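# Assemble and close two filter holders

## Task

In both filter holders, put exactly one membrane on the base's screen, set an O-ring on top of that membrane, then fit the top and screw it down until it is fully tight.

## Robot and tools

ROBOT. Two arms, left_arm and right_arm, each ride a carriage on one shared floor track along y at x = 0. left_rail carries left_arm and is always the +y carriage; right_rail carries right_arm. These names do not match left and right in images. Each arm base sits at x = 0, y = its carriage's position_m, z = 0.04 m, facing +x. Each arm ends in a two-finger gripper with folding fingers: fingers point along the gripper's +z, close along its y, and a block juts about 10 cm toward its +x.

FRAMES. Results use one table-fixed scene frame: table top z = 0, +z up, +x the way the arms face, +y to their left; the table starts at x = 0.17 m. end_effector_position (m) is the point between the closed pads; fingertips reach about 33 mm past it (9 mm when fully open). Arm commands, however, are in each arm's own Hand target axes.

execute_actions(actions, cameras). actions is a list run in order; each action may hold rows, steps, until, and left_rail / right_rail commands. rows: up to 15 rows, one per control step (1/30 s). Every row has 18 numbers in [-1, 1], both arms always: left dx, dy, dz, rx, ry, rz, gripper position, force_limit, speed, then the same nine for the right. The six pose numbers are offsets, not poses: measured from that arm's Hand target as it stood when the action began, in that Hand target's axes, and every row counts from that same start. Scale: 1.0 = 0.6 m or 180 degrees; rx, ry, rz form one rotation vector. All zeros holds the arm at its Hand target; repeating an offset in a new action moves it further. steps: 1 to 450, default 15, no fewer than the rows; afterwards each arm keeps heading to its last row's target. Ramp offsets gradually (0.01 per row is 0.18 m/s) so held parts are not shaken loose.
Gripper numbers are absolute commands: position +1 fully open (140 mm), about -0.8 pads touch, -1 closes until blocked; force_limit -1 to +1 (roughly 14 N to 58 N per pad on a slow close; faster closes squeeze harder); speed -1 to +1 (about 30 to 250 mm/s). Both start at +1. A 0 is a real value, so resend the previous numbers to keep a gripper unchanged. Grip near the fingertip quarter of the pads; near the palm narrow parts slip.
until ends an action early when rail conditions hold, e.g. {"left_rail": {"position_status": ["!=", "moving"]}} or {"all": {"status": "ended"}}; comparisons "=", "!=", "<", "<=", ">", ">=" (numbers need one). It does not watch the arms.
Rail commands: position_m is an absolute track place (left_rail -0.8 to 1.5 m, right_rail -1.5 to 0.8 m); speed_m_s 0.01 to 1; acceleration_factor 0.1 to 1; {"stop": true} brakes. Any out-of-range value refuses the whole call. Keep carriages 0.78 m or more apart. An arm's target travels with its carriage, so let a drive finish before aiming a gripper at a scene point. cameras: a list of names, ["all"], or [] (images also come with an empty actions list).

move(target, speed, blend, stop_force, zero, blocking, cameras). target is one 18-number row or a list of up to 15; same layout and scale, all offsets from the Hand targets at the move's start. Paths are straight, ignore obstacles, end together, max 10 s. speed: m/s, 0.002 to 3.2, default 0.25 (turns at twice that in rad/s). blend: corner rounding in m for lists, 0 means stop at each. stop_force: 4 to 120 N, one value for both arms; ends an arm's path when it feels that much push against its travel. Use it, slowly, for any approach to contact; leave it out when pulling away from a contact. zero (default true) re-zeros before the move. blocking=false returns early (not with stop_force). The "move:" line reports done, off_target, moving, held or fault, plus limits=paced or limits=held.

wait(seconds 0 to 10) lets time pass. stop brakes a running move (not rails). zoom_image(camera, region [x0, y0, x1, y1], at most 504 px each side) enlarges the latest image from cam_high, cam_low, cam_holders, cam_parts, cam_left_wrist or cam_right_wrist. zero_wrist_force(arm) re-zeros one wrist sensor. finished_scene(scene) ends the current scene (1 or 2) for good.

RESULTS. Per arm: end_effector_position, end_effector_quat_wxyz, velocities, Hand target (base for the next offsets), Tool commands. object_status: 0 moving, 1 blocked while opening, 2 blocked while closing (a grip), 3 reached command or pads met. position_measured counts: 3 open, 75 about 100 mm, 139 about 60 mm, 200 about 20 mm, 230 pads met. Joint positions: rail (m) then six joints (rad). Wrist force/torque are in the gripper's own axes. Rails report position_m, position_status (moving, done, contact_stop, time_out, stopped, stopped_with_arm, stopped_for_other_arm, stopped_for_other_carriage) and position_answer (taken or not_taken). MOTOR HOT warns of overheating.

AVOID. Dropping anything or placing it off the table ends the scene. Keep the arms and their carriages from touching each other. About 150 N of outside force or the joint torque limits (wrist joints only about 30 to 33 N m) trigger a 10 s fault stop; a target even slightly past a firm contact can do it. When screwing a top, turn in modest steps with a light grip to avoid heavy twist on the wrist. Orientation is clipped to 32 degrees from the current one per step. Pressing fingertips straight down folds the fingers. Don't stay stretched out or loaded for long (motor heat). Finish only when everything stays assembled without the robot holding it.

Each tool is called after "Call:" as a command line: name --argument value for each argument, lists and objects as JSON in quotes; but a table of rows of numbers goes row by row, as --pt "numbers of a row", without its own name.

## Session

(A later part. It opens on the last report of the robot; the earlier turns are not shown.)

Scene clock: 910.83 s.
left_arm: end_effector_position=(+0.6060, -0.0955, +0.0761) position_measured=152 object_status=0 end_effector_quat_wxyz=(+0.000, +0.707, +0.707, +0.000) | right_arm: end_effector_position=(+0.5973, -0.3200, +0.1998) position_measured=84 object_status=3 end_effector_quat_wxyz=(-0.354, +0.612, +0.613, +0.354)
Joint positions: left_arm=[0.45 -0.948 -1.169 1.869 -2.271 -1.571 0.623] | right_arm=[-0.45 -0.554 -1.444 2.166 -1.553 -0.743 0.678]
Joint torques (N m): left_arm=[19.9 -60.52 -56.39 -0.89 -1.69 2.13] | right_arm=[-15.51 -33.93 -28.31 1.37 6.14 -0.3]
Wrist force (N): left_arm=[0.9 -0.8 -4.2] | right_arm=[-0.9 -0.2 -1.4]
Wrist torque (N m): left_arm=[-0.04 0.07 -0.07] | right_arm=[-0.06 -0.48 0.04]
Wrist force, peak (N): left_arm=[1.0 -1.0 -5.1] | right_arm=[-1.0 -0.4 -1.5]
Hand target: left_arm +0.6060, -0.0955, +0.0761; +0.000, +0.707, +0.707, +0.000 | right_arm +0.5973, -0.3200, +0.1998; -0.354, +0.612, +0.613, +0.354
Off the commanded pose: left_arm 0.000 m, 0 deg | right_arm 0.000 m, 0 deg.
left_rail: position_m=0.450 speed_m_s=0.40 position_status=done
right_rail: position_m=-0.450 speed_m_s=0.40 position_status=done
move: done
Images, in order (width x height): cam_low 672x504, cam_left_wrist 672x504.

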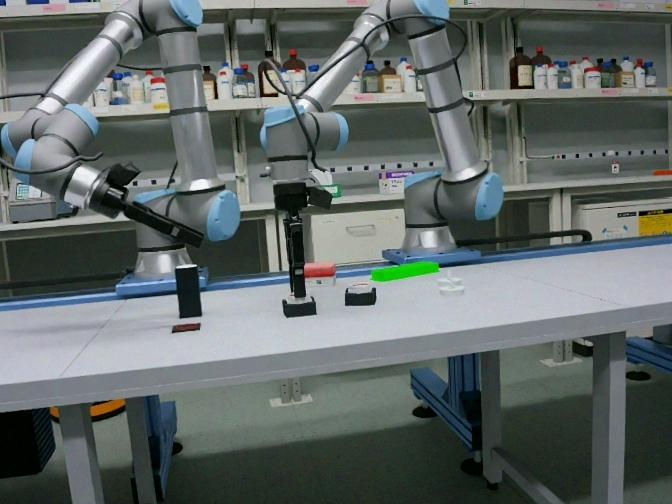

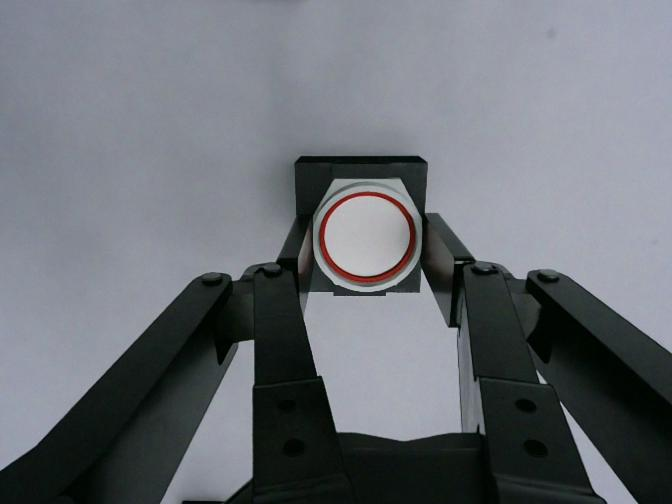

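Call:
move --pt "0 0 0 0 0 0 0.1 -1 -1 0 0 0 0 0 0 0.357 -1 -0.5" --pt "0 0 -0.15 0 0 0 0.1 -1 -1 0 0 0 0 0 0 0.357 -1 -0.5" --pt "0.6558 -0.06 -0.1 0 0 0 0.1 -1 -1 0 0 0 0 0 0 0.357 -1 -0.5" --pt "0.6558 -0.06 -0.1 0 0 0 0.2 -1 -0.5 0 0 0 0 0 0 0.357 -1 -0.5" --speed '[0.1,0.2,0.35,0.3]' --blend '[0,0.04,0,0]' --cameras '["cam_left_wrist", "cam_holders"]'

Call:
zoom_image --camera "cam_left_wrist" --region '[220, 100, 500, 310]'

Scene clock: 929.13 s.
left_arm: end_effector_position=(+0.5700, +0.2980, +0.1361) position_measured=104 object_status=3 end_effector_quat_wxyz=(+0.000, +0.707, +0.707, +0.000) | right_arm: end_effector_position=(+0.5973, -0.3200, +0.1998) position_measured=84 object_status=3 end_effector_quat_wxyz=(-0.354, +0.612, +0.613, +0.354)
Joint positions: left_arm=[0.45 -0.56 -1.575 2.25 -2.245 -1.571 1.01] | right_arm=[-0.45 -0.554 -1.444 2.166 -1.553 -0.743 0.678]
Joint torques (N m): left_arm=[19.62 -46.77 -29.89 -6.74 -1.84 2.05] | right_arm=[-15.64 -34.28 -30.62 1.42 6.08 -0.4]
Wrist force (N): left_arm=[-0.2 -0.4 0.8] | right_arm=[-0.7 -0.4 -1.0]
Wrist torque (N m): left_arm=[-0.12 0.04 -0.08] | right_arm=[-0.12 -0.52 0.04]
Wrist force, peak (N): left_arm=[0.9 -0.9 -5.0] | right_arm=[-1.3 -0.3 -1.3]
Hand target: left_arm +0.5700, +0.2980, +0.1360; +0.000, +0.707, +0.707, +0.000 | right_arm +0.5973, -0.3200, +0.1998; -0.354, +0.612, +0.613, +0.354
Off the commanded pose: left_arm 0.000 m, 0 deg | right_arm 0.000 m, 0 deg.
left_rail: position_m=0.450 speed_m_s=0.40 position_status=done
right_rail: position_m=-0.450 speed_m_s=0.40 position_status=done
move: done
Images, in order (width x height): cam_holders 672x504, cam_left_wrist 672x504.

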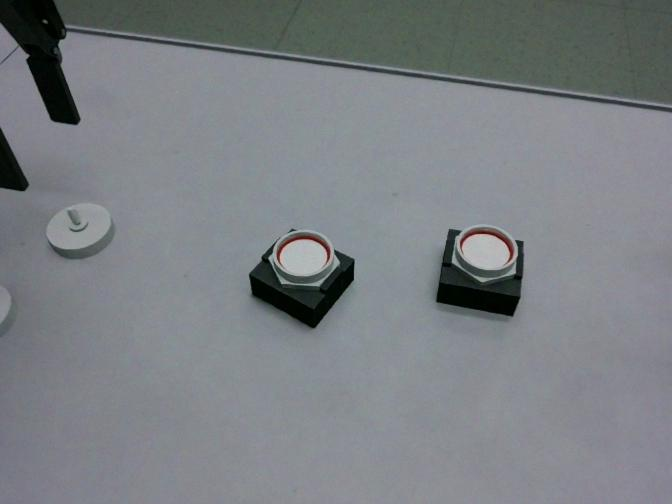

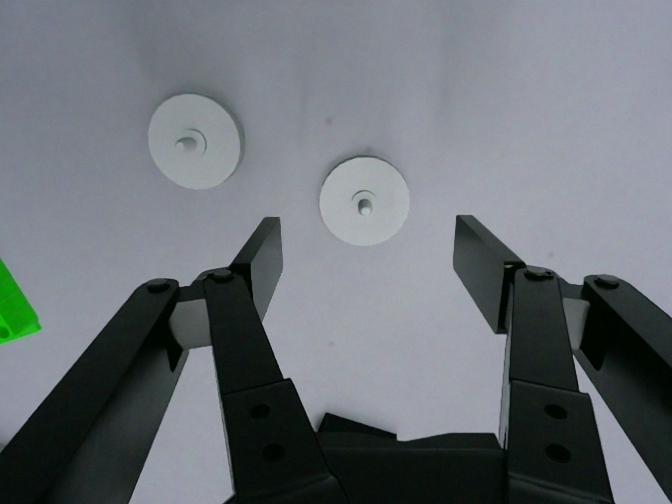

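Scaled by 1.800 from the camera's 672x504 image, which has a finer 960x720 frame.

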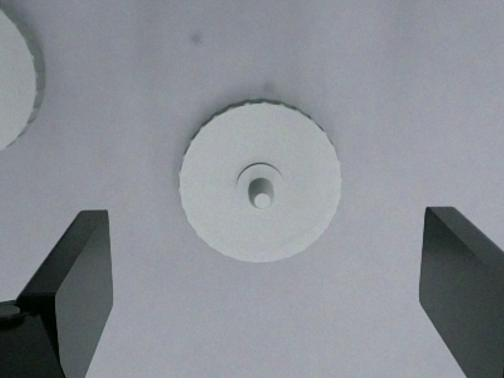

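Call:
move --pt "-0.0073 0.004 0.1627 0 0 0 0.2 -1 -1 0 0 0 0 0 0 0.357 -1 -0.5" --pt "-0.0073 0.004 0.1627 0 0 0 -1 -1 -1 0 0 0 0 0 0 0.357 -1 -0.5" --speed '[0.1,0.1]' --cameras '[]'

Call:
move --pt "0 0 0 0 0 0 0.2 -1 -1 0 0 0 0 0 0 0.357 -1 -0.5" --pt "0 0 0 0 0 -0.5 0.2 -1 -1 0 0 0 0 0 0 0.357 -1 -0.5" --pt "0 0 0 0 0 -0.5 -1 -1 -1 0 0 0 0 0 0 0.357 -1 -0.5" --speed '[0.1,0.5,0.1]' --cameras '["cam_left_wrist"]'

Scene clock: 938.50 s.
left_arm: end_effector_position=(+0.5724, +0.2936, +0.0384) position_measured=137 object_status=0 end_effector_quat_wxyz=(+0.000, +0.707, +0.707, +0.000) | right_arm: end_effector_position=(+0.5973, -0.3200, +0.1998) position_measured=84 object_status=3 end_effector_quat_wxyz=(-0.354, +0.612, +0.613, +0.354)
Joint positions: left_arm=[0.45 -0.565 -1.42 2.32 -2.47 -1.571 1.006] | right_arm=[-0.45 -0.554 -1.444 2.166 -1.553 -0.743 0.678]
Joint torques (N m): left_arm=[-15.7 -35.36 -22.08 -9.15 -1.28 -0.94] | right_arm=[-14.92 -35.97 -32.62 1.38 6.22 -0.35]
Wrist force (N): left_arm=[0.3 -1.8 -7.1] | right_arm=[-0.9 -0.2 -1.2]
Wrist torque (N m): left_arm=[0.03 0.10 -0.08] | right_arm=[-0.05 -0.49 0.03]
Wrist force, peak (N): left_arm=[0.9 -2.3 -7.1] | right_arm=[-1.0 -0.1 -1.5]
Hand target: left_arm +0.5724, +0.2936, +0.0384; +0.000, +0.707, +0.707, +0.000 | right_arm +0.5973, -0.3200, +0.1998; -0.354, +0.612, +0.613, +0.354
Off the commanded pose: left_arm 0.000 m, 0 deg | right_arm 0.000 m, 0 deg.
left_rail: position_m=0.450 speed_m_s=0.40 position_status=done
right_rail: position_m=-0.450 speed_m_s=0.40 position_status=done
move: done
No camera images: "cameras" was empty.

Scene clock: 942.77 s.
left_arm: end_effector_position=(+0.5724, +0.2936, +0.0384) position_measured=137 object_status=0 end_effector_quat_wxyz=(+0.000, +0.000, +1.000, +0.000) | right_arm: end_effector_position=(+0.5973, -0.3200, +0.1998) position_measured=84 object_status=3 end_effector_quat_wxyz=(-0.354, +0.612, +0.613, +0.354)
Joint positions: left_arm=[0.45 -0.565 -1.42 2.32 -2.47 -1.571 -0.565] | right_arm=[-0.45 -0.554 -1.444 2.166 -1.553 -0.743 0.678]
Joint torques (N m): left_arm=[-17.6 -46.52 -22.85 -0.12 1.25 -2.1] | right_arm=[-15.52 -35.24 -33.19 1.15 6.13 -0.21]
Wrist force (N): left_arm=[0.2 -0.4 -5.2] | right_arm=[-0.9 -0.4 -1.2]
Wrist torque (N m): left_arm=[-0.08 0.13 0.05] | right_arm=[-0.10 -0.46 0.03]
Wrist force, peak (N): left_arm=[0.1 -2.4 -7.1] | right_arm=[-1.1 -0.2 -1.5]
Hand target: left_arm +0.5724, +0.2936, +0.0384; +0.000, +0.000, +1.000, +0.000 | right_arm +0.5973, -0.3200, +0.1998; -0.354, +0.612, +0.613, +0.354
Off the commanded pose: left_arm 0.000 m, 0 deg | right_arm 0.000 m, 0 deg.
left_rail: position_m=0.450 speed_m_s=0.40 position_status=done
right_rail: position_m=-0.450 speed_m_s=0.40 position_status=done
move: done
Images, in order (width x height): cam_left_wrist 672x504.

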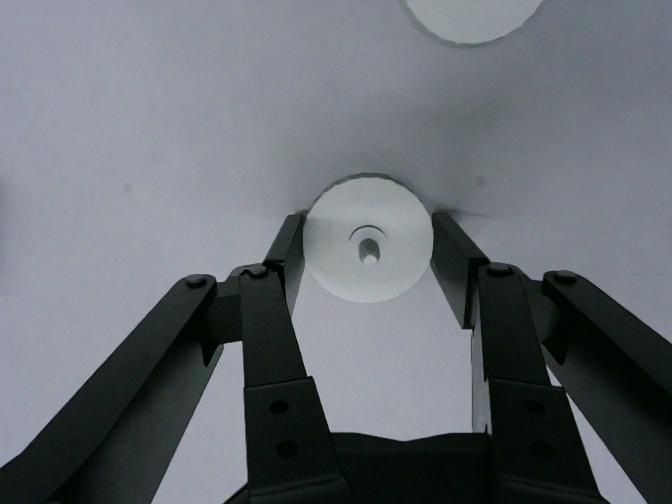

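Call:
move --pt "0 0 0 0 0 0 -0.98 -0.4 -1 0 0 0 0 0 0 0.357 -1 -0.5" --pt "0 0 -0.03 0 0 0 -0.98 -0.4 -1 0 0 0 0 0 0 0.357 -1 -0.5" --pt "-0.01 -0.12 -0.1527 0 0 0 -0.98 -0.4 -1 0 0 0 0 0 0 0.357 -1 -0.5" --pt "-0.056 -0.6485 -0.1527 0 0 0 -0.98 -0.4 -1 0 0 0 0 0 0 0.357 -1 -0.5" --pt "-0.056 -0.6485 -0.09 0 0 0 -0.98 -0.4 -1 0 0 0 0 0 0 0.357 -1 -0.5" --speed '[0.05,0.05,0.15,0.3,0.1]' --blend '[0,0.01,0.04,0.02,0]' --cameras '["cam_low", "cam_left_wrist", "cam_holders"]'

Call:
zoom_image --camera "cam_low" --region '[250, 250, 370, 330]'

Scene clock: 955.93 s.
left_arm: end_effector_position=(+0.6060, -0.0955, +0.0925) position_measured=138 object_status=2 end_effector_quat_wxyz=(+0.000, +0.000, +1.000, +0.000) | right_arm: end_effector_position=(+0.5973, -0.3200, +0.1998) position_measured=84 object_status=3 end_effector_quat_wxyz=(-0.354, +0.612, +0.613, +0.354)
Joint positions: left_arm=[0.45 -0.948 -1.187 1.859 -2.243 -1.571 -0.948] | right_arm=[-0.45 -0.554 -1.444 2.166 -1.553 -0.743 0.678]
Joint torques (N m): left_arm=[-15.17 -61.81 -29.74 -8.74 1.42 -1.76] | right_arm=[-14.76 -35.92 -35.43 1.21 6.02 -0.08]
Wrist force (N): left_arm=[-0.2 0.0 1.1] | right_arm=[-0.7 -0.2 -1.3]
Wrist torque (N m): left_arm=[0.01 0.03 0.03] | right_arm=[-0.08 -0.52 0.03]
Wrist force, peak (N): left_arm=[1.2 -0.3 -8.7] | right_arm=[-1.2 -0.2 -1.5]
Hand target: left_arm +0.6060, -0.0955, +0.0924; +0.000, +0.000, +1.000, +0.000 | right_arm +0.5973, -0.3200, +0.1998; -0.354, +0.612, +0.613, +0.354
Off the commanded pose: left_arm 0.000 m, 0 deg | right_arm 0.000 m, 0 deg.
left_rail: position_m=0.450 speed_m_s=0.40 position_status=done
right_rail: position_m=-0.450 speed_m_s=0.40 position_status=done
move: done; blend cut to 0.009 m at target 2, 0.0188 m at target 4
Images, in order (width x height): cam_low 672x504, cam_holders 672x504, cam_left_wrist 672x504.

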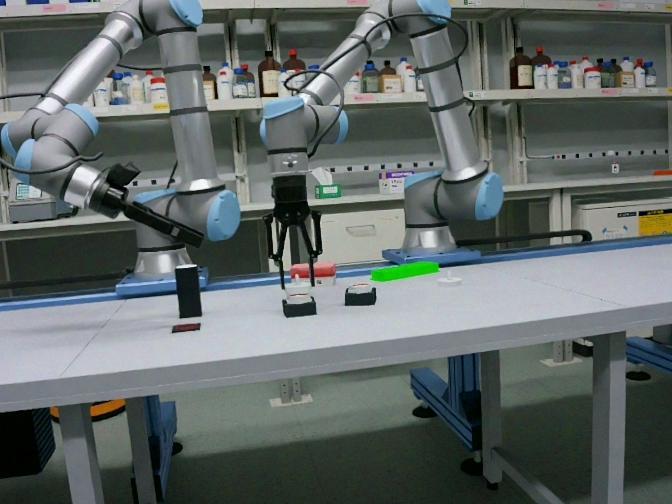

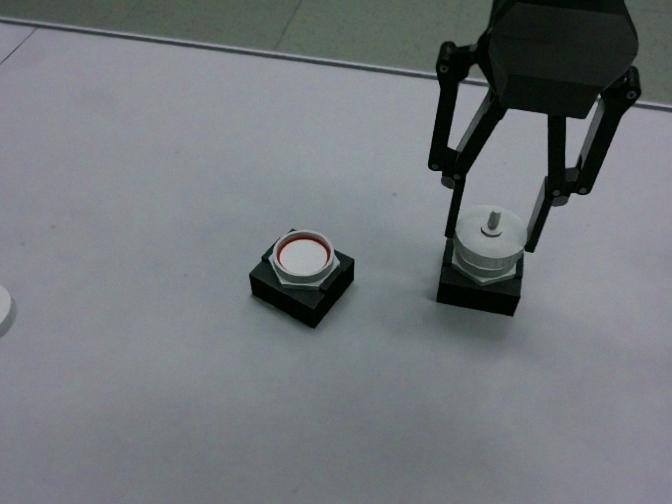

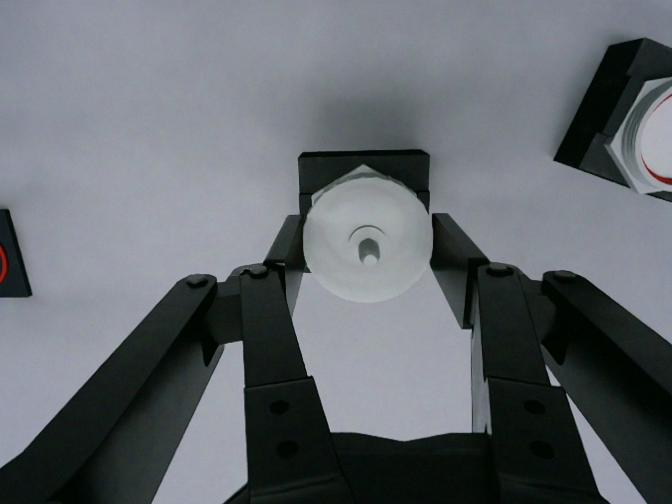

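Scaled by 4.200 from the camera's 672x504 image, which has a finer 960x720 frame.

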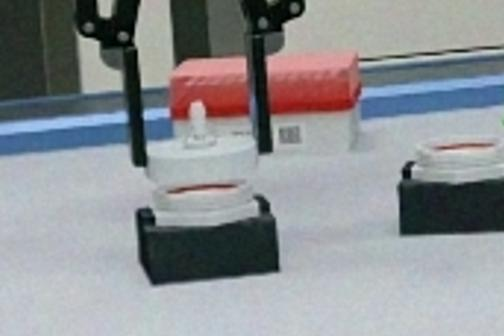

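Call:
move --target '[0,0,0.0257,0,0,0,-0.98,-0.4,-1,0,0,0,0,0,0,0.357,-1,-0.5]' --speed 0.01 --stop_force 4 --cameras '["cam_low", "cam_left_wrist"]'

Call:
zoom_image --camera "cam_low" --region '[250, 250, 370, 330]'

Scene clock: 961.93 s.
left_arm: end_effector_position=(+0.6060, -0.0955, +0.0816) position_measured=138 object_status=2 end_effector_quat_wxyz=(+0.000, +0.000, +1.000, +0.000) | right_arm: end_effector_position=(+0.5973, -0.3200, +0.1998) position_measured=84 object_status=3 end_effector_quat_wxyz=(-0.354, +0.612, +0.613, +0.354)
Joint positions: left_arm=[0.45 -0.948 -1.175 1.866 -2.261 -1.571 -0.948] | right_arm=[-0.45 -0.554 -1.444 2.166 -1.553 -0.743 0.678]
Joint torques (N m): left_arm=[-5.54 -77.08 -56.64 -0.13 1.4 -2.16] | right_arm=[-14.17 -35.23 -36.85 1.06 6.02 -0.18]
Wrist force (N): left_arm=[-0.6 -1.1 -3.1] | right_arm=[-0.9 -0.3 -1.3]
Wrist torque (N m): left_arm=[0.07 0.01 0.02] | right_arm=[-0.10 -0.46 0.03]
Wrist force, peak (N): left_arm=[0.4 -1.8 -6.7] | right_arm=[-0.9 -0.2 -1.6]
Hand target: left_arm +0.6060, -0.0955, +0.0816; +0.000, +0.000, +1.000, +0.000 (not the last commanded pose) | right_arm +0.5973, -0.3200, +0.1998; -0.354, +0.612, +0.613, +0.354
Off the commanded pose: left_arm 0.005 m, 0 deg | right_arm 0.000 m, 0 deg.
left_rail: position_m=0.450 speed_m_s=0.40 position_status=done
right_rail: position_m=-0.450 speed_m_s=0.40 position_status=done
move: contact (left_arm)
Images, in order (width x height): cam_low 672x504, cam_left_wrist 672x504.

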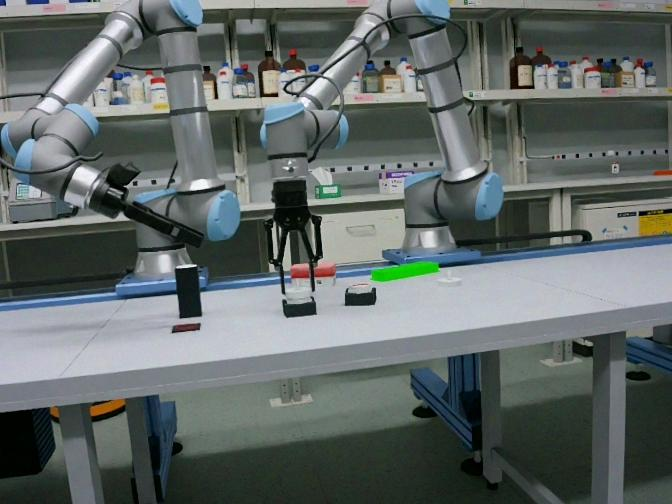

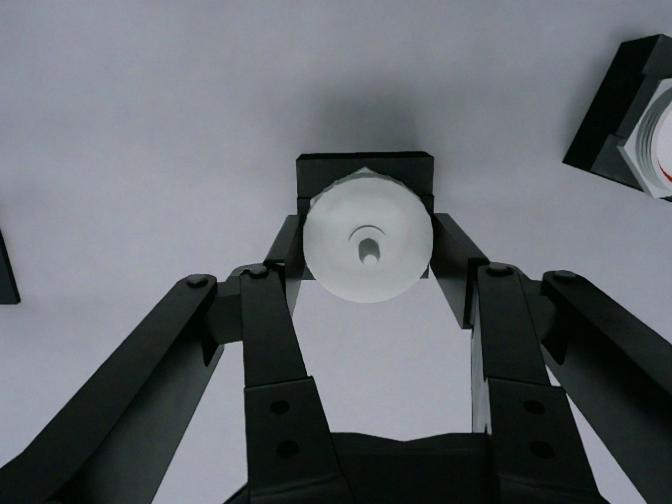

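Scaled by 4.200 from the camera's 672x504 image, which has a finer 960x720 frame.

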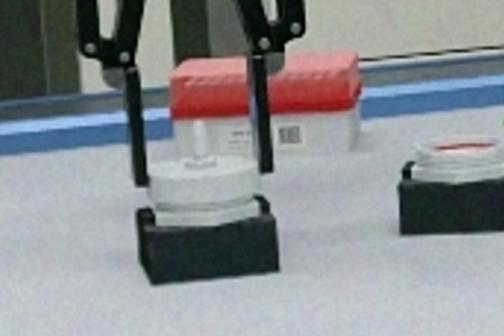

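Call:
move --pt "0 0 0 0 0 0 0.15 -1 -1 0 0 0 0 0 0 0.357 -1 -0.5" --pt "0 0 0 0 0 -0.75 0.15 -1 -1 -0.1 0.006 0.12 0 0 0 0.357 -1 -0.5" --pt "0 0 0 0 0 0.5 0.15 -1 -1 -0.1643 0.0102 0.2488 0 0 0 0.357 -1 -0.5" --speed '[0.1,0.7,0.7]' --blend '[0,0.01,0]' --cameras '["cam_holders", "cam_low"]'

Call:
zoom_image --camera "cam_low" --region '[240, 240, 372, 328]'

Scene clock: 991.50 s.
left_arm: end_effector_position=(+0.6060, -0.0955, +0.0816) position_measured=110 object_status=3 end_effector_quat_wxyz=(+0.000, +0.707, +0.707, +0.000) | right_arm: end_effector_position=(+0.6035, -0.2399, +0.0398) position_measured=84 object_status=3 end_effector_quat_wxyz=(-0.354, +0.612, +0.613, +0.354)
Joint positions: left_arm=[0.45 -0.948 -1.175 1.866 -2.261 -1.571 -5.66] | right_arm=[-0.45 -0.43 -1.19 2.29 -2.045 -0.664 0.827]
Joint torques (N m): left_arm=[-14.31 -77.57 -29.32 -0.48 1.1 -1.53] | right_arm=[18.19 -40.96 -11.61 -6.72 6.2 2.33]
Wrist force (N): left_arm=[0.0 -0.1 0.5] | right_arm=[-1.0 -0.5 -1.5]
Wrist torque (N m): left_arm=[-0.01 0.00 0.06] | right_arm=[-0.25 -0.31 0.17]
Wrist force, peak (N): left_arm=[-0.9 -1.4 -2.9] | right_arm=[-1.4 -0.8 -1.7]
Hand target: left_arm +0.6060, -0.0955, +0.0816; +0.000, +0.707, +0.707, +0.000 | right_arm +0.6035, -0.2399, +0.0398; -0.354, +0.612, +0.613, +0.354
Off the commanded pose: left_arm 0.000 m, 0 deg | right_arm 0.000 m, 0 deg.
left_rail: position_m=0.450 speed_m_s=0.40 position_status=done
right_rail: position_m=-0.450 speed_m_s=0.40 position_status=done
move: done
Images, in order (width x height): cam_low 672x504, cam_holders 672x504.

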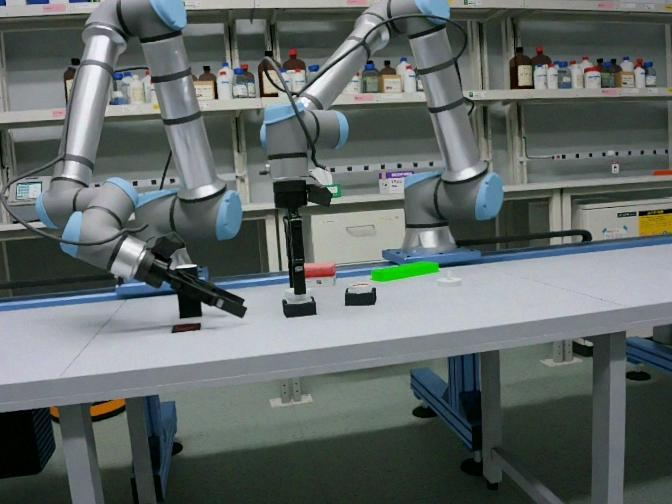

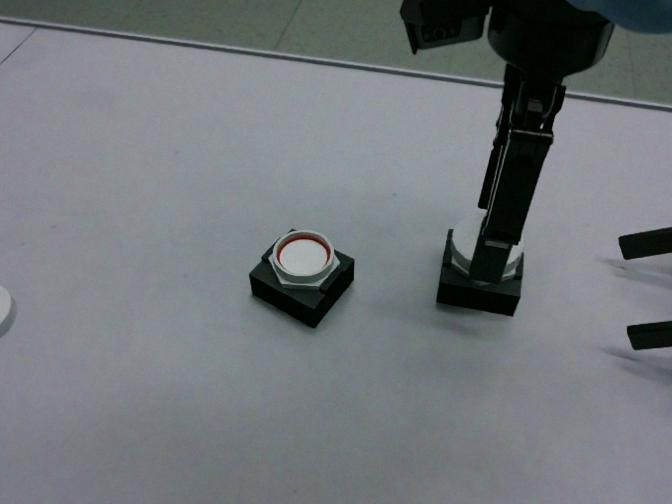

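Scaled by 3.818 from the camera's 672x504 image, which has a finer 960x720 frame.

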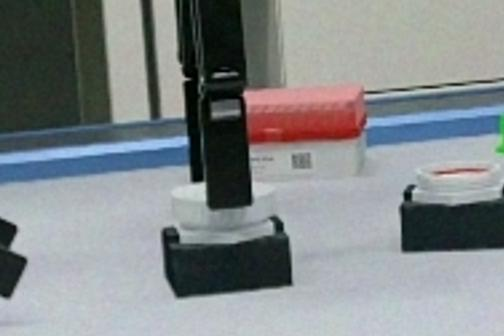

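Call:
move --target '[0,0,0,0,0,0,0.15,-1,-1,0.0725,0,0.1615,0,0,0,0.357,-1,-0.5]' --speed 0.07 --cameras '["cam_holders", "cam_low", "cam_right_wrist"]'

Call:
zoom_image --camera "cam_holders" --region '[400, 180, 580, 330]'

Scene clock: 998.70 s.
left_arm: end_effector_position=(+0.6060, -0.0955, +0.0816) position_measured=110 object_status=3 end_effector_quat_wxyz=(+0.000, +0.707, +0.707, +0.000) | right_arm: end_effector_position=(+0.6034, -0.1343, +0.0291) position_measured=84 object_status=3 end_effector_quat_wxyz=(-0.354, +0.612, +0.613, +0.354)
Joint positions: left_arm=[0.45 -0.948 -1.175 1.866 -2.261 -1.571 -5.661] | right_arm=[-0.45 -0.258 -1.142 2.329 -2.341 -0.578 1.083]
Joint torques (N m): left_arm=[-15.24 -78.03 -29.57 -0.23 1.25 -1.86] | right_arm=[17.55 -44.39 -9.03 -8.1 6.9 2.17]
Wrist force (N): left_arm=[0.1 0.1 0.9] | right_arm=[-1.4 -0.5 -1.3]
Wrist torque (N m): left_arm=[0.03 -0.02 0.06] | right_arm=[-0.10 -0.21 0.11]
Wrist force, peak (N): left_arm=[-0.5 -0.8 0.9] | right_arm=[-1.7 -0.3 -2.4]
Hand target: left_arm +0.6060, -0.0955, +0.0816; +0.000, +0.707, +0.707, +0.000 | right_arm +0.6034, -0.1342, +0.0291; -0.354, +0.612, +0.613, +0.354
Off the commanded pose: left_arm 0.000 m, 0 deg | right_arm 0.000 m, 0 deg.
left_rail: position_m=0.450 speed_m_s=0.40 position_status=done
right_rail: position_m=-0.450 speed_m_s=0.40 position_status=done
move: done
Images, in order (width x height): cam_low 672x504, cam_holders 672x504, cam_right_wrist 672x504.

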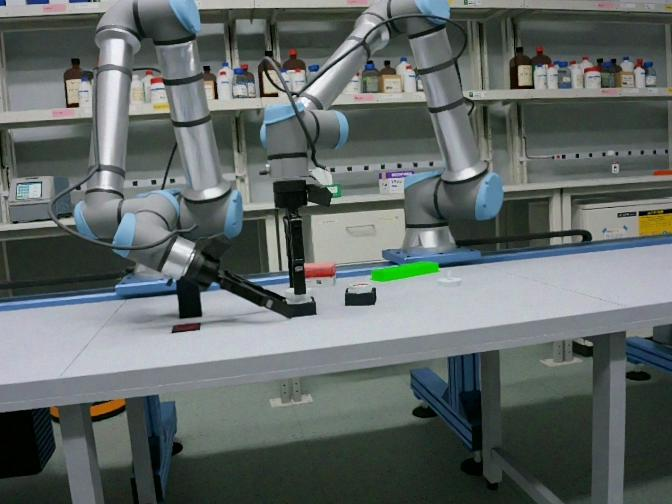

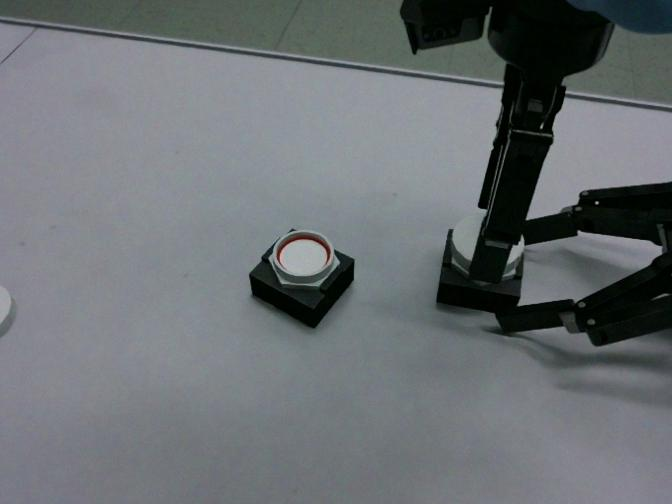

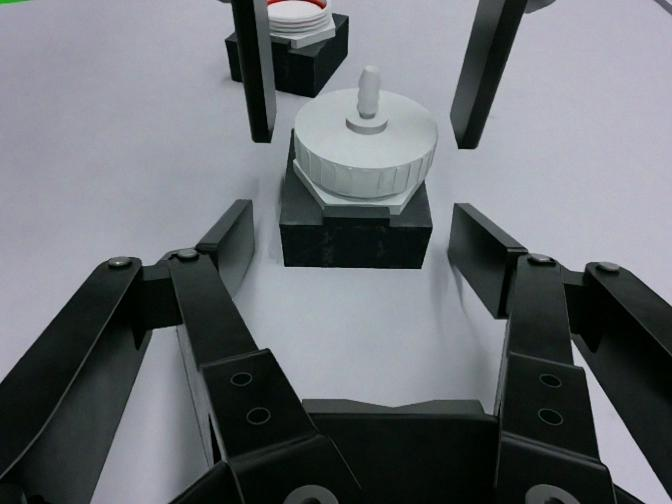

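Scaled by 2.800 from the camera's 672x504 image, which has a finer 960x720 frame.

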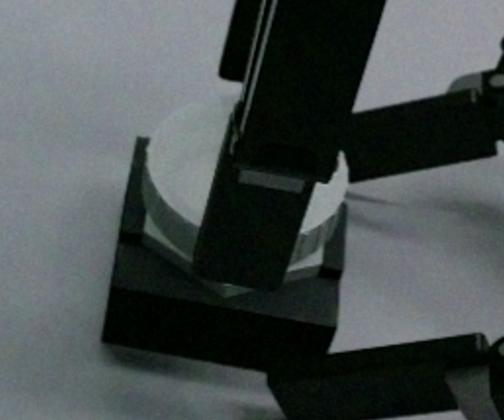

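Call:
move --target '[0,0,0,0,0,0,0.15,-1,-1,0,0,0,0,0,0,-1,-1,-1]' --speed 0.1 --cameras '[]'

Call:
move --target '[0,0,0,0,0,0,0.15,-1,-1,0,0,0,0,0,0,-0.98,1,-1]' --speed 0.1 --cameras '["cam_right_wrist", "cam_left_wrist"]'

Scene clock: 1005.47 s.
left_arm: end_effector_position=(+0.6060, -0.0955, +0.0816) position_measured=110 object_status=3 end_effector_quat_wxyz=(+0.000, +0.707, +0.707, +0.000) | right_arm: end_effector_position=(+0.6034, -0.1343, +0.0291) position_measured=130 object_status=0 end_effector_quat_wxyz=(-0.354, +0.612, +0.613, +0.354)
Joint positions: left_arm=[0.45 -0.948 -1.175 1.866 -2.261 -1.571 -5.661] | right_arm=[-0.45 -0.258 -1.142 2.329 -2.341 -0.578 1.083]
Joint torques (N m): left_arm=[-16.14 -77 -28 0.21 1.32 -1.8] | right_arm=[17.95 -43.5 -9.45 -7.49 6.02 2.1]
Wrist force (N): left_arm=[-0.4 -0.2 0.7] | right_arm=[-0.3 -0.7 -3.4]
Wrist torque (N m): left_arm=[-0.04 0.09 0.06] | right_arm=[-0.12 -0.18 0.05]
Wrist force, peak (N): left_arm=[-0.7 -0.1 1.2] | right_arm=[-0.3 -0.7 -3.4]
Hand target: left_arm +0.6060, -0.0955, +0.0816; +0.000, +0.707, +0.707, +0.000 | right_arm +0.6034, -0.1343, +0.0291; -0.354, +0.612, +0.613, +0.354
Off the commanded pose: left_arm 0.000 m, 0 deg | right_arm 0.000 m, 0 deg.
left_rail: position_m=0.450 speed_m_s=0.40 position_status=done
right_rail: position_m=-0.450 speed_m_s=0.40 position_status=done
move: done
No camera images: "cameras" was empty.

Scene clock: 1006.10 s.
left_arm: end_effector_position=(+0.6060, -0.0955, +0.0816) position_measured=110 object_status=3 end_effector_quat_wxyz=(+0.000, +0.707, +0.707, +0.000) | right_arm: end_effector_position=(+0.6034, -0.1343, +0.0291) position_measured=134 object_status=0 end_effector_quat_wxyz=(-0.354, +0.612, +0.613, +0.354)
Joint positions: left_arm=[0.45 -0.948 -1.175 1.866 -2.261 -1.571 -5.661] | right_arm=[-0.45 -0.258 -1.142 2.329 -2.341 -0.578 1.083]
Joint torques (N m): left_arm=[-14.67 -78.72 -28.04 -0.34 1.26 -1.94] | right_arm=[16.26 -44.06 -9.36 -6.22 4.21 2.39]
Wrist force (N): left_arm=[0.1 -0.1 0.7] | right_arm=[1.8 -0.7 -4.8]
Wrist torque (N m): left_arm=[-0.02 -0.03 0.06] | right_arm=[-0.19 -0.16 -0.02]
Wrist force, peak (N): left_arm=[-0.6 -0.4 1.1] | right_arm=[1.6 -0.9 -5.1]
Hand target: left_arm +0.6060, -0.0955, +0.0816; +0.000, +0.707, +0.707, +0.000 | right_arm +0.6034, -0.1343, +0.0291; -0.354, +0.612, +0.613, +0.354
Off the commanded pose: left_arm 0.000 m, 0 deg | right_arm 0.000 m, 0 deg.
left_rail: position_m=0.450 speed_m_s=0.40 position_status=done
right_rail: position_m=-0.450 speed_m_s=0.40 position_status=done
move: done
Images, in order (width x height): cam_left_wrist 672x504, cam_right_wrist 672x504.

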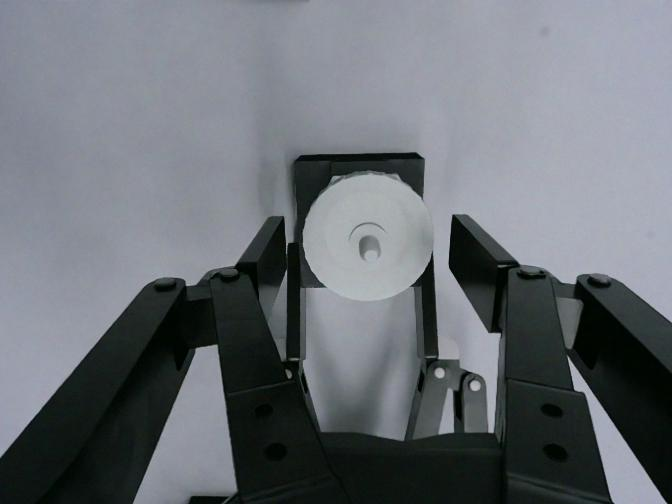

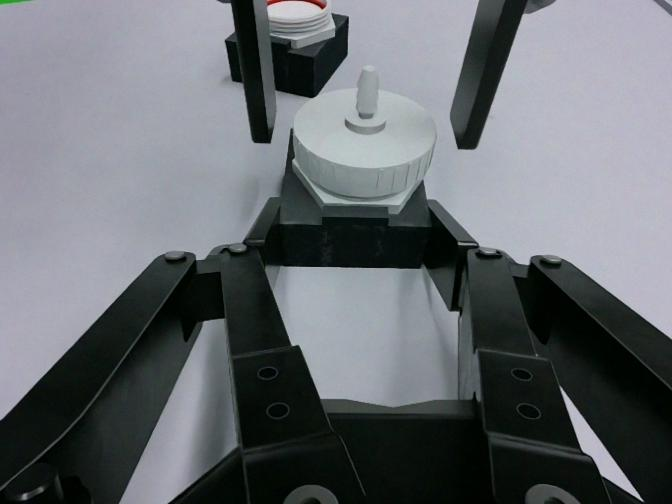

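Call:
move --pt "0 0 0.0013 0 0 0 0.15 -1 -1 0 0 0 0 0 0 -0.98 1 -1" --pt "0 0 0.0013 0 0 0 -1 -1 -1 0 0 0 0 0 0 -0.98 1 -1" --speed 0.03 --cameras '["cam_left_wrist", "cam_low"]'

Call:
zoom_image --camera "cam_low" --region '[240, 240, 372, 328]'

Scene clock: 1018.07 s.
left_arm: end_effector_position=(+0.6060, -0.0955, +0.0808) position_measured=137 object_status=0 end_effector_quat_wxyz=(+0.000, +0.707, +0.707, +0.000) | right_arm: end_effector_position=(+0.6034, -0.1343, +0.0291) position_measured=134 object_status=2 end_effector_quat_wxyz=(-0.354, +0.612, +0.613, +0.354)
Joint positions: left_arm=[0.45 -0.948 -1.175 1.866 -2.263 -1.571 -5.661] | right_arm=[-0.45 -0.258 -1.142 2.329 -2.341 -0.578 1.083]
Joint torques (N m): left_arm=[-13.41 -58.74 -29.36 -8.95 1.56 -1.62] | right_arm=[14.71 -44.16 -10.55 0.09 -0.91 2.11]
Wrist force (N): left_arm=[0.5 -1.5 -4.9] | right_arm=[1.6 -0.8 -4.7]
Wrist torque (N m): left_arm=[-0.09 0.04 0.06] | right_arm=[-0.23 -0.20 -0.03]
Wrist force, peak (N): left_arm=[0.5 -1.5 -4.9] | right_arm=[2.0 -1.0 -5.3]
Hand target: left_arm +0.6060, -0.0955, +0.0808; +0.000, +0.707, +0.707, +0.000 | right_arm +0.6034, -0.1343, +0.0291; -0.354, +0.612, +0.613, +0.354
Off the commanded pose: left_arm 0.000 m, 0 deg | right_arm 0.000 m, 0 deg.
left_rail: position_m=0.450 speed_m_s=0.40 position_status=done
right_rail: position_m=-0.450 speed_m_s=0.40 position_status=done
move: done
Images, in order (width x height): cam_low 672x504, cam_left_wrist 672x504.

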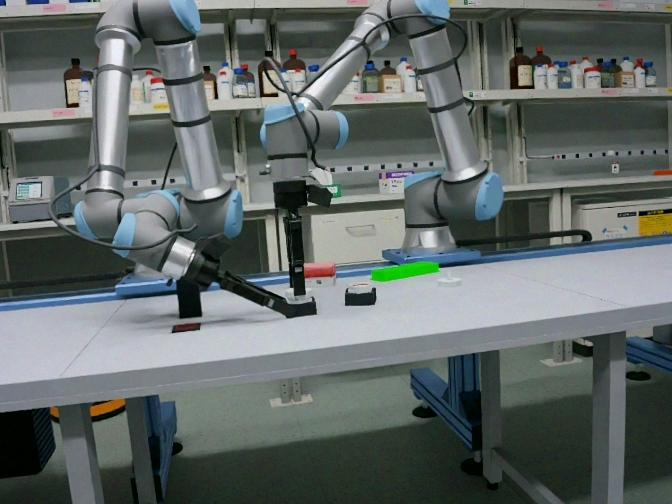

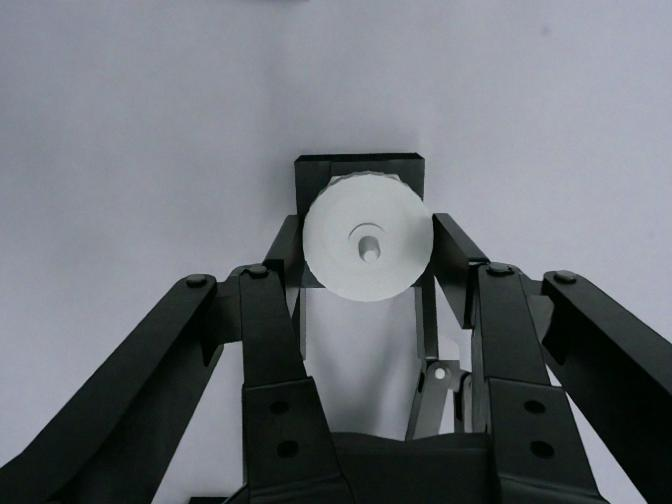

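Scaled by 3.818 from the camera's 672x504 image, which has a finer 960x720 frame.

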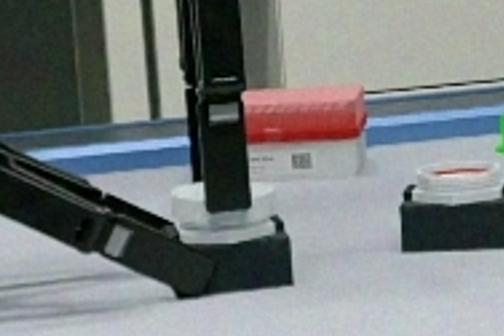

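Call:
move --pt "0 0 0.0003 0 0 0.5 -1 -1 -1 0 0 0 0 0 0 -0.98 1 -1" --pt "0 0 0.001 0 0 0.99 -1 -1 -1 0 0 0 0 0 0 -0.98 1 -1" --pt "0 0 0.0017 0 0 -0.5 -1 -1 -1 0 0 0 0 0 0 -0.98 1 -1" --speed 0.5 --blend '[0.0005,0.0005,0]' --cameras '["cam_left_wrist", "cam_low"]'

Call:
zoom_image --camera "cam_low" --region '[240, 240, 372, 328]'

Scene clock: 1030.60 s.
left_arm: end_effector_position=(+0.6060, -0.0955, +0.0797) position_measured=137 object_status=2 end_effector_quat_wxyz=(+0.000, +0.000, +1.000, +0.000) | right_arm: end_effector_position=(+0.6034, -0.1343, +0.0291) position_measured=134 object_status=2 end_effector_quat_wxyz=(-0.354, +0.612, +0.613, +0.354)
Joint positions: left_arm=[0.45 -0.948 -1.173 1.867 -2.264 -1.571 -0.948] | right_arm=[-0.45 -0.258 -1.142 2.329 -2.341 -0.578 1.083]
Joint torques (N m): left_arm=[22.34 -54 -52.36 1.58 -1.98 2.46] | right_arm=[11.78 -45.13 -12.06 0.12 -0.71 1.87]
Wrist force (N): left_arm=[1.7 -5.4 -7.0] | right_arm=[1.8 -0.2 -1.5]
Wrist torque (N m): left_arm=[0.19 -0.11 -0.17] | right_arm=[-0.39 -0.18 -0.02]
Wrist force, peak (N): left_arm=[-9.3 -6.4 -14.7] | right_arm=[-0.9 -1.4 -9.2]
Hand target: left_arm +0.6060, -0.0955, +0.0798; +0.000, +0.000, +1.000, +0.000 | right_arm +0.6034, -0.1343, +0.0291; -0.354, +0.612, +0.613, +0.354
Off the commanded pose: left_arm 0.000 m, 0 deg | right_arm 0.000 m, 0 deg.
left_rail: position_m=0.450 speed_m_s=0.40 position_status=done
right_rail: position_m=-0.450 speed_m_s=0.40 position_status=done
move: done
Images, in order (width x height): cam_low 672x504, cam_left_wrist 672x504.

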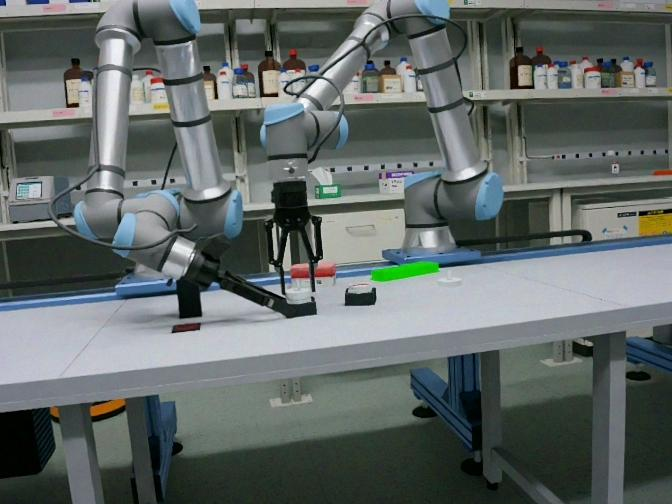

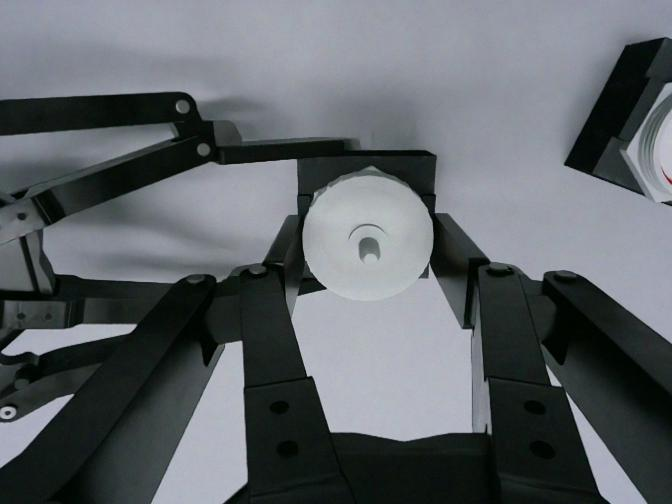

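Scaled by 3.818 from the camera's 672x504 image, which has a finer 960x720 frame.

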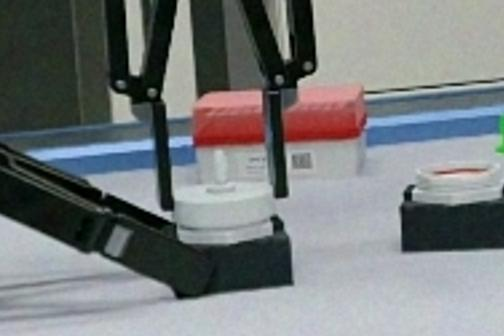

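Call:
move --pt "0 0 0 0 0 0 -0.98 -0.3 -1 0 0 0 0 0 0 -0.98 1 -1" --pt "0 0 0.001 0 0 0.5 -0.98 -0.3 -1 0 0 0 0 0 0 -0.98 1 -1" --pt "0 0 0.002 0 0 0.99 -0.98 -0.3 -1 0 0 0 0 0 0 -0.98 1 -1" --pt "0 0 0.003 0 0 -0.5 -0.98 -0.3 -1 0 0 0 0 0 0 -0.98 1 -1" --pt "0 0 0.004 0 0 0 -0.98 -0.3 -1 0 0 0 0 0 0 -0.98 1 -1" --speed 0.5 --blend '[0,0.0005,0.0005,0.0005,0]' --cameras '["cam_left_wrist", "cam_low"]'

Call:
zoom_image --camera "cam_low" --region '[240, 240, 372, 328]'

Scene clock: 1046.03 s.
left_arm: end_effector_position=(+0.6060, -0.0955, +0.0773) position_measured=138 object_status=2 end_effector_quat_wxyz=(+0.000, +0.000, +1.000, +0.000) | right_arm: end_effector_position=(+0.6034, -0.1343, +0.0291) position_measured=134 object_status=2 end_effector_quat_wxyz=(-0.354, +0.612, +0.613, +0.354)
Joint positions: left_arm=[0.45 -0.948 -1.171 1.868 -2.268 -1.571 5.335] | right_arm=[-0.45 -0.258 -1.142 2.329 -2.341 -0.578 1.083]
Joint torques (N m): left_arm=[22.73 -58.16 -56.61 0.07 -2.19 2.3] | right_arm=[5.49 -45.86 -16.04 -0.21 -1.04 1.48]
Wrist force (N): left_arm=[3.4 -3.9 -0.1] | right_arm=[2.4 0.9 -0.9]
Wrist torque (N m): left_arm=[-0.01 -0.19 -0.16] | right_arm=[-0.26 -0.23 0.10]
Wrist force, peak (N): left_arm=[-6.5 -8.5 -9.1] | right_arm=[-2.0 -0.1 -9.9]
Hand target: left_arm +0.6060, -0.0955, +0.0774; +0.000, +0.000, +1.000, +0.000 | right_arm +0.6034, -0.1343, +0.0291; -0.354, +0.612, +0.613, +0.354
Off the commanded pose: left_arm 0.000 m, 0 deg | right_arm 0.000 m, 0 deg.
left_rail: position_m=0.450 speed_m_s=0.40 position_status=done
right_rail: position_m=-0.450 speed_m_s=0.40 position_status=done
move: done
Images, in order (width x height): cam_low 672x504, cam_left_wrist 672x504.

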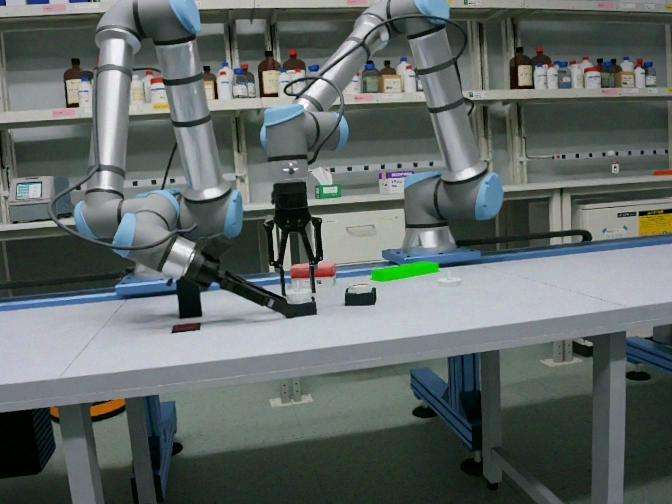

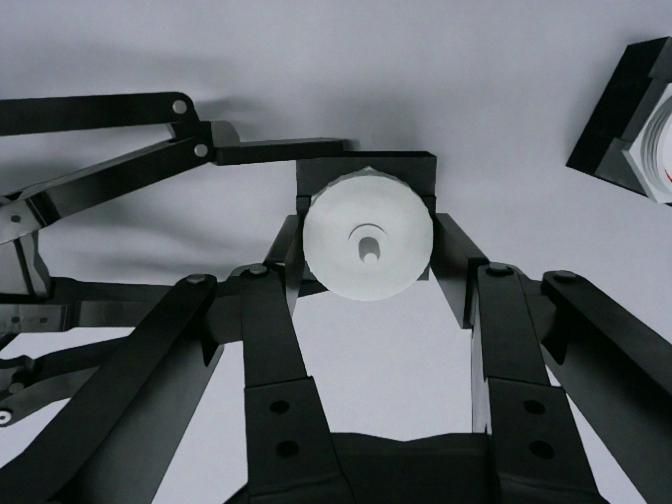

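Scaled by 3.818 from the camera's 672x504 image, which has a finer 960x720 frame.

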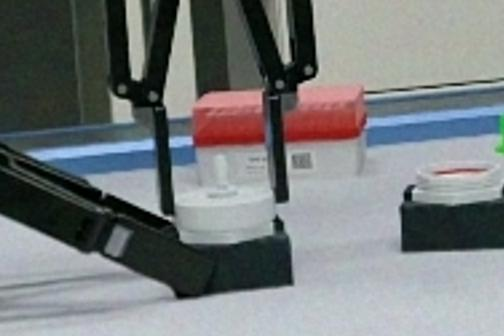

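Call:
move --pt "0 0 0 0 0 0 0.1 -1 -1 0 0 0 0 0 0 -0.98 1 -1" --pt "0 0 0 0 0 -0.75 0.1 -1 -1 0 0 0 0 0 0 -0.98 1 -1" --pt "0 0 0 0 0 0.5 0.1 -1 -1 0 0 0 0 0 0 -0.98 1 -1" --pt "0 0 0 0 0 0.5 -1 0 -1 0 0 0 0 0 0 -0.98 1 -1" --speed 0.8 --blend '[0,0.0005,0,0]'

Call:
move --pt "0 0 0.001 0 0 0.5 -1 0 -1 0 0 0 0 0 0 -0.98 1 -1" --pt "0 0 0.002 0 0 0.99 -1 0 -1 0 0 0 0 0 0 -0.98 1 -1" --speed 0.4 --blend '[0.0005,0]' --cameras '["cam_left_wrist", "cam_low"]'

Scene clock: 1060.47 s.
left_arm: end_effector_position=(+0.6060, -0.0955, +0.0774) position_measured=141 object_status=0 end_effector_quat_wxyz=(+0.000, +0.707, +0.707, +0.000) | right_arm: end_effector_position=(+0.6034, -0.1343, +0.0291) position_measured=134 object_status=2 end_effector_quat_wxyz=(-0.354, +0.612, +0.613, +0.354)
Joint positions: left_arm=[0.45 -0.948 -1.171 1.868 -2.268 -1.571 0.623] | right_arm=[-0.45 -0.258 -1.142 2.329 -2.341 -0.578 1.083]
Joint torques (N m): left_arm=[-15.59 -66.28 -38.03 0.06 2.23 -1.91] | right_arm=[1.32 -48.92 -17.28 -0.3 -1.07 1.14]
Wrist force (N): left_arm=[1.4 -1.5 -12.1] | right_arm=[0.3 -1.0 -1.2]
Wrist torque (N m): left_arm=[0.02 -0.27 0.06] | right_arm=[-0.26 -0.21 -0.09]
Wrist force, peak (N): left_arm=[1.1 -1.2 -12.2] | right_arm=[1.2 -0.3 -3.0]
Hand target: left_arm +0.6060, -0.0955, +0.0774; +0.000, +0.707, +0.707, +0.000 | right_arm +0.6034, -0.1343, +0.0291; -0.354, +0.612, +0.613, +0.354
Off the commanded pose: left_arm 0.000 m, 0 deg | right_arm 0.000 m, 0 deg.
left_rail: position_m=0.450 speed_m_s=0.40 position_status=done
right_rail: position_m=-0.450 speed_m_s=0.40 position_status=done
move: done

Scene clock: 1065.77 s.
left_arm: end_effector_position=(+0.6060, -0.0955, +0.0761) position_measured=141 object_status=2 end_effector_quat_wxyz=(+0.000, +0.718, -0.696, +0.000) | right_arm: end_effector_position=(+0.6034, -0.1343, +0.0291) position_measured=134 object_status=2 end_effector_quat_wxyz=(-0.354, +0.612, +0.613, +0.354)
Joint positions: left_arm=[0.45 -0.948 -1.169 1.869 -2.27 -1.571 3.733] | right_arm=[-0.45 -0.258 -1.142 2.329 -2.341 -0.578 1.083]
Joint torques (N m): left_arm=[20.96 -45.96 -58.2 -1.79 -2.12 2.42] | right_arm=[-1.21 -48.6 -18.87 -0.1 -0.76 0.93]
Wrist force (N): left_arm=[-4.6 8.8 -14.1] | right_arm=[-1.6 4.8 -8.0]
Wrist torque (N m): left_arm=[-0.08 -0.33 -0.43] | right_arm=[-0.58 -0.19 0.43]
Wrist force, peak (N): left_arm=[-9.6 -9.5 -18.7] | right_arm=[-2.9 3.7 -10.6]
Hand target: left_arm +0.6060, -0.0955, +0.0762; +0.000, +0.718, -0.696, +0.000 | right_arm +0.6034, -0.1343, +0.0291; -0.354, +0.612, +0.613, +0.354
Off the commanded pose: left_arm 0.000 m, 0 deg | right_arm 0.000 m, 0 deg.
left_rail: position_m=0.450 speed_m_s=0.40 position_status=done
right_rail: position_m=-0.450 speed_m_s=0.40 position_status=done
move: done; blend cut to 0 m at target 1
Images, in order (width x height): cam_low 672x504, cam_left_wrist 672x504.

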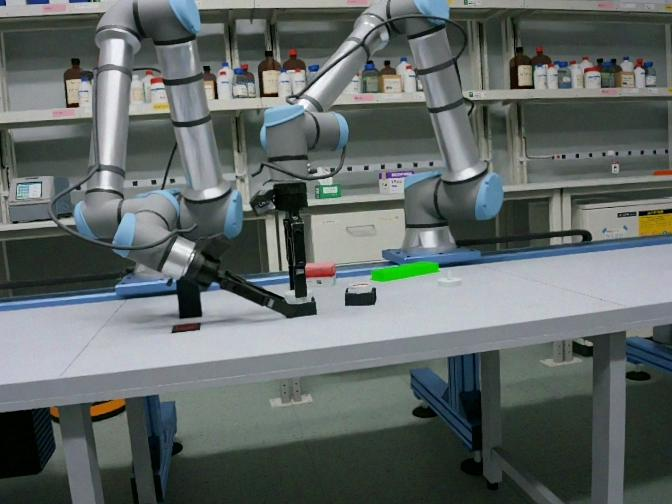

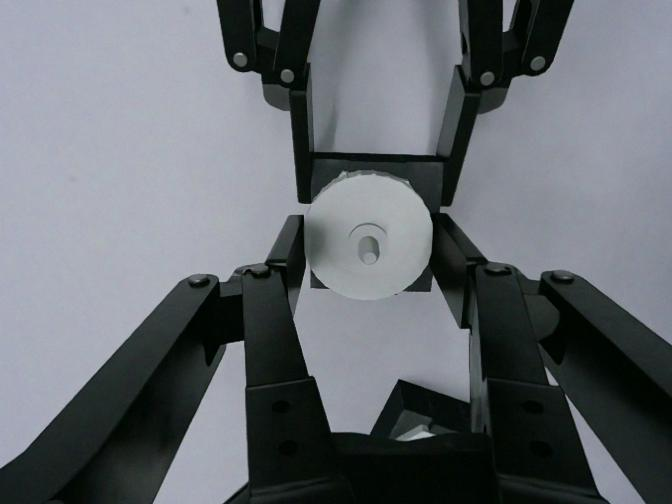

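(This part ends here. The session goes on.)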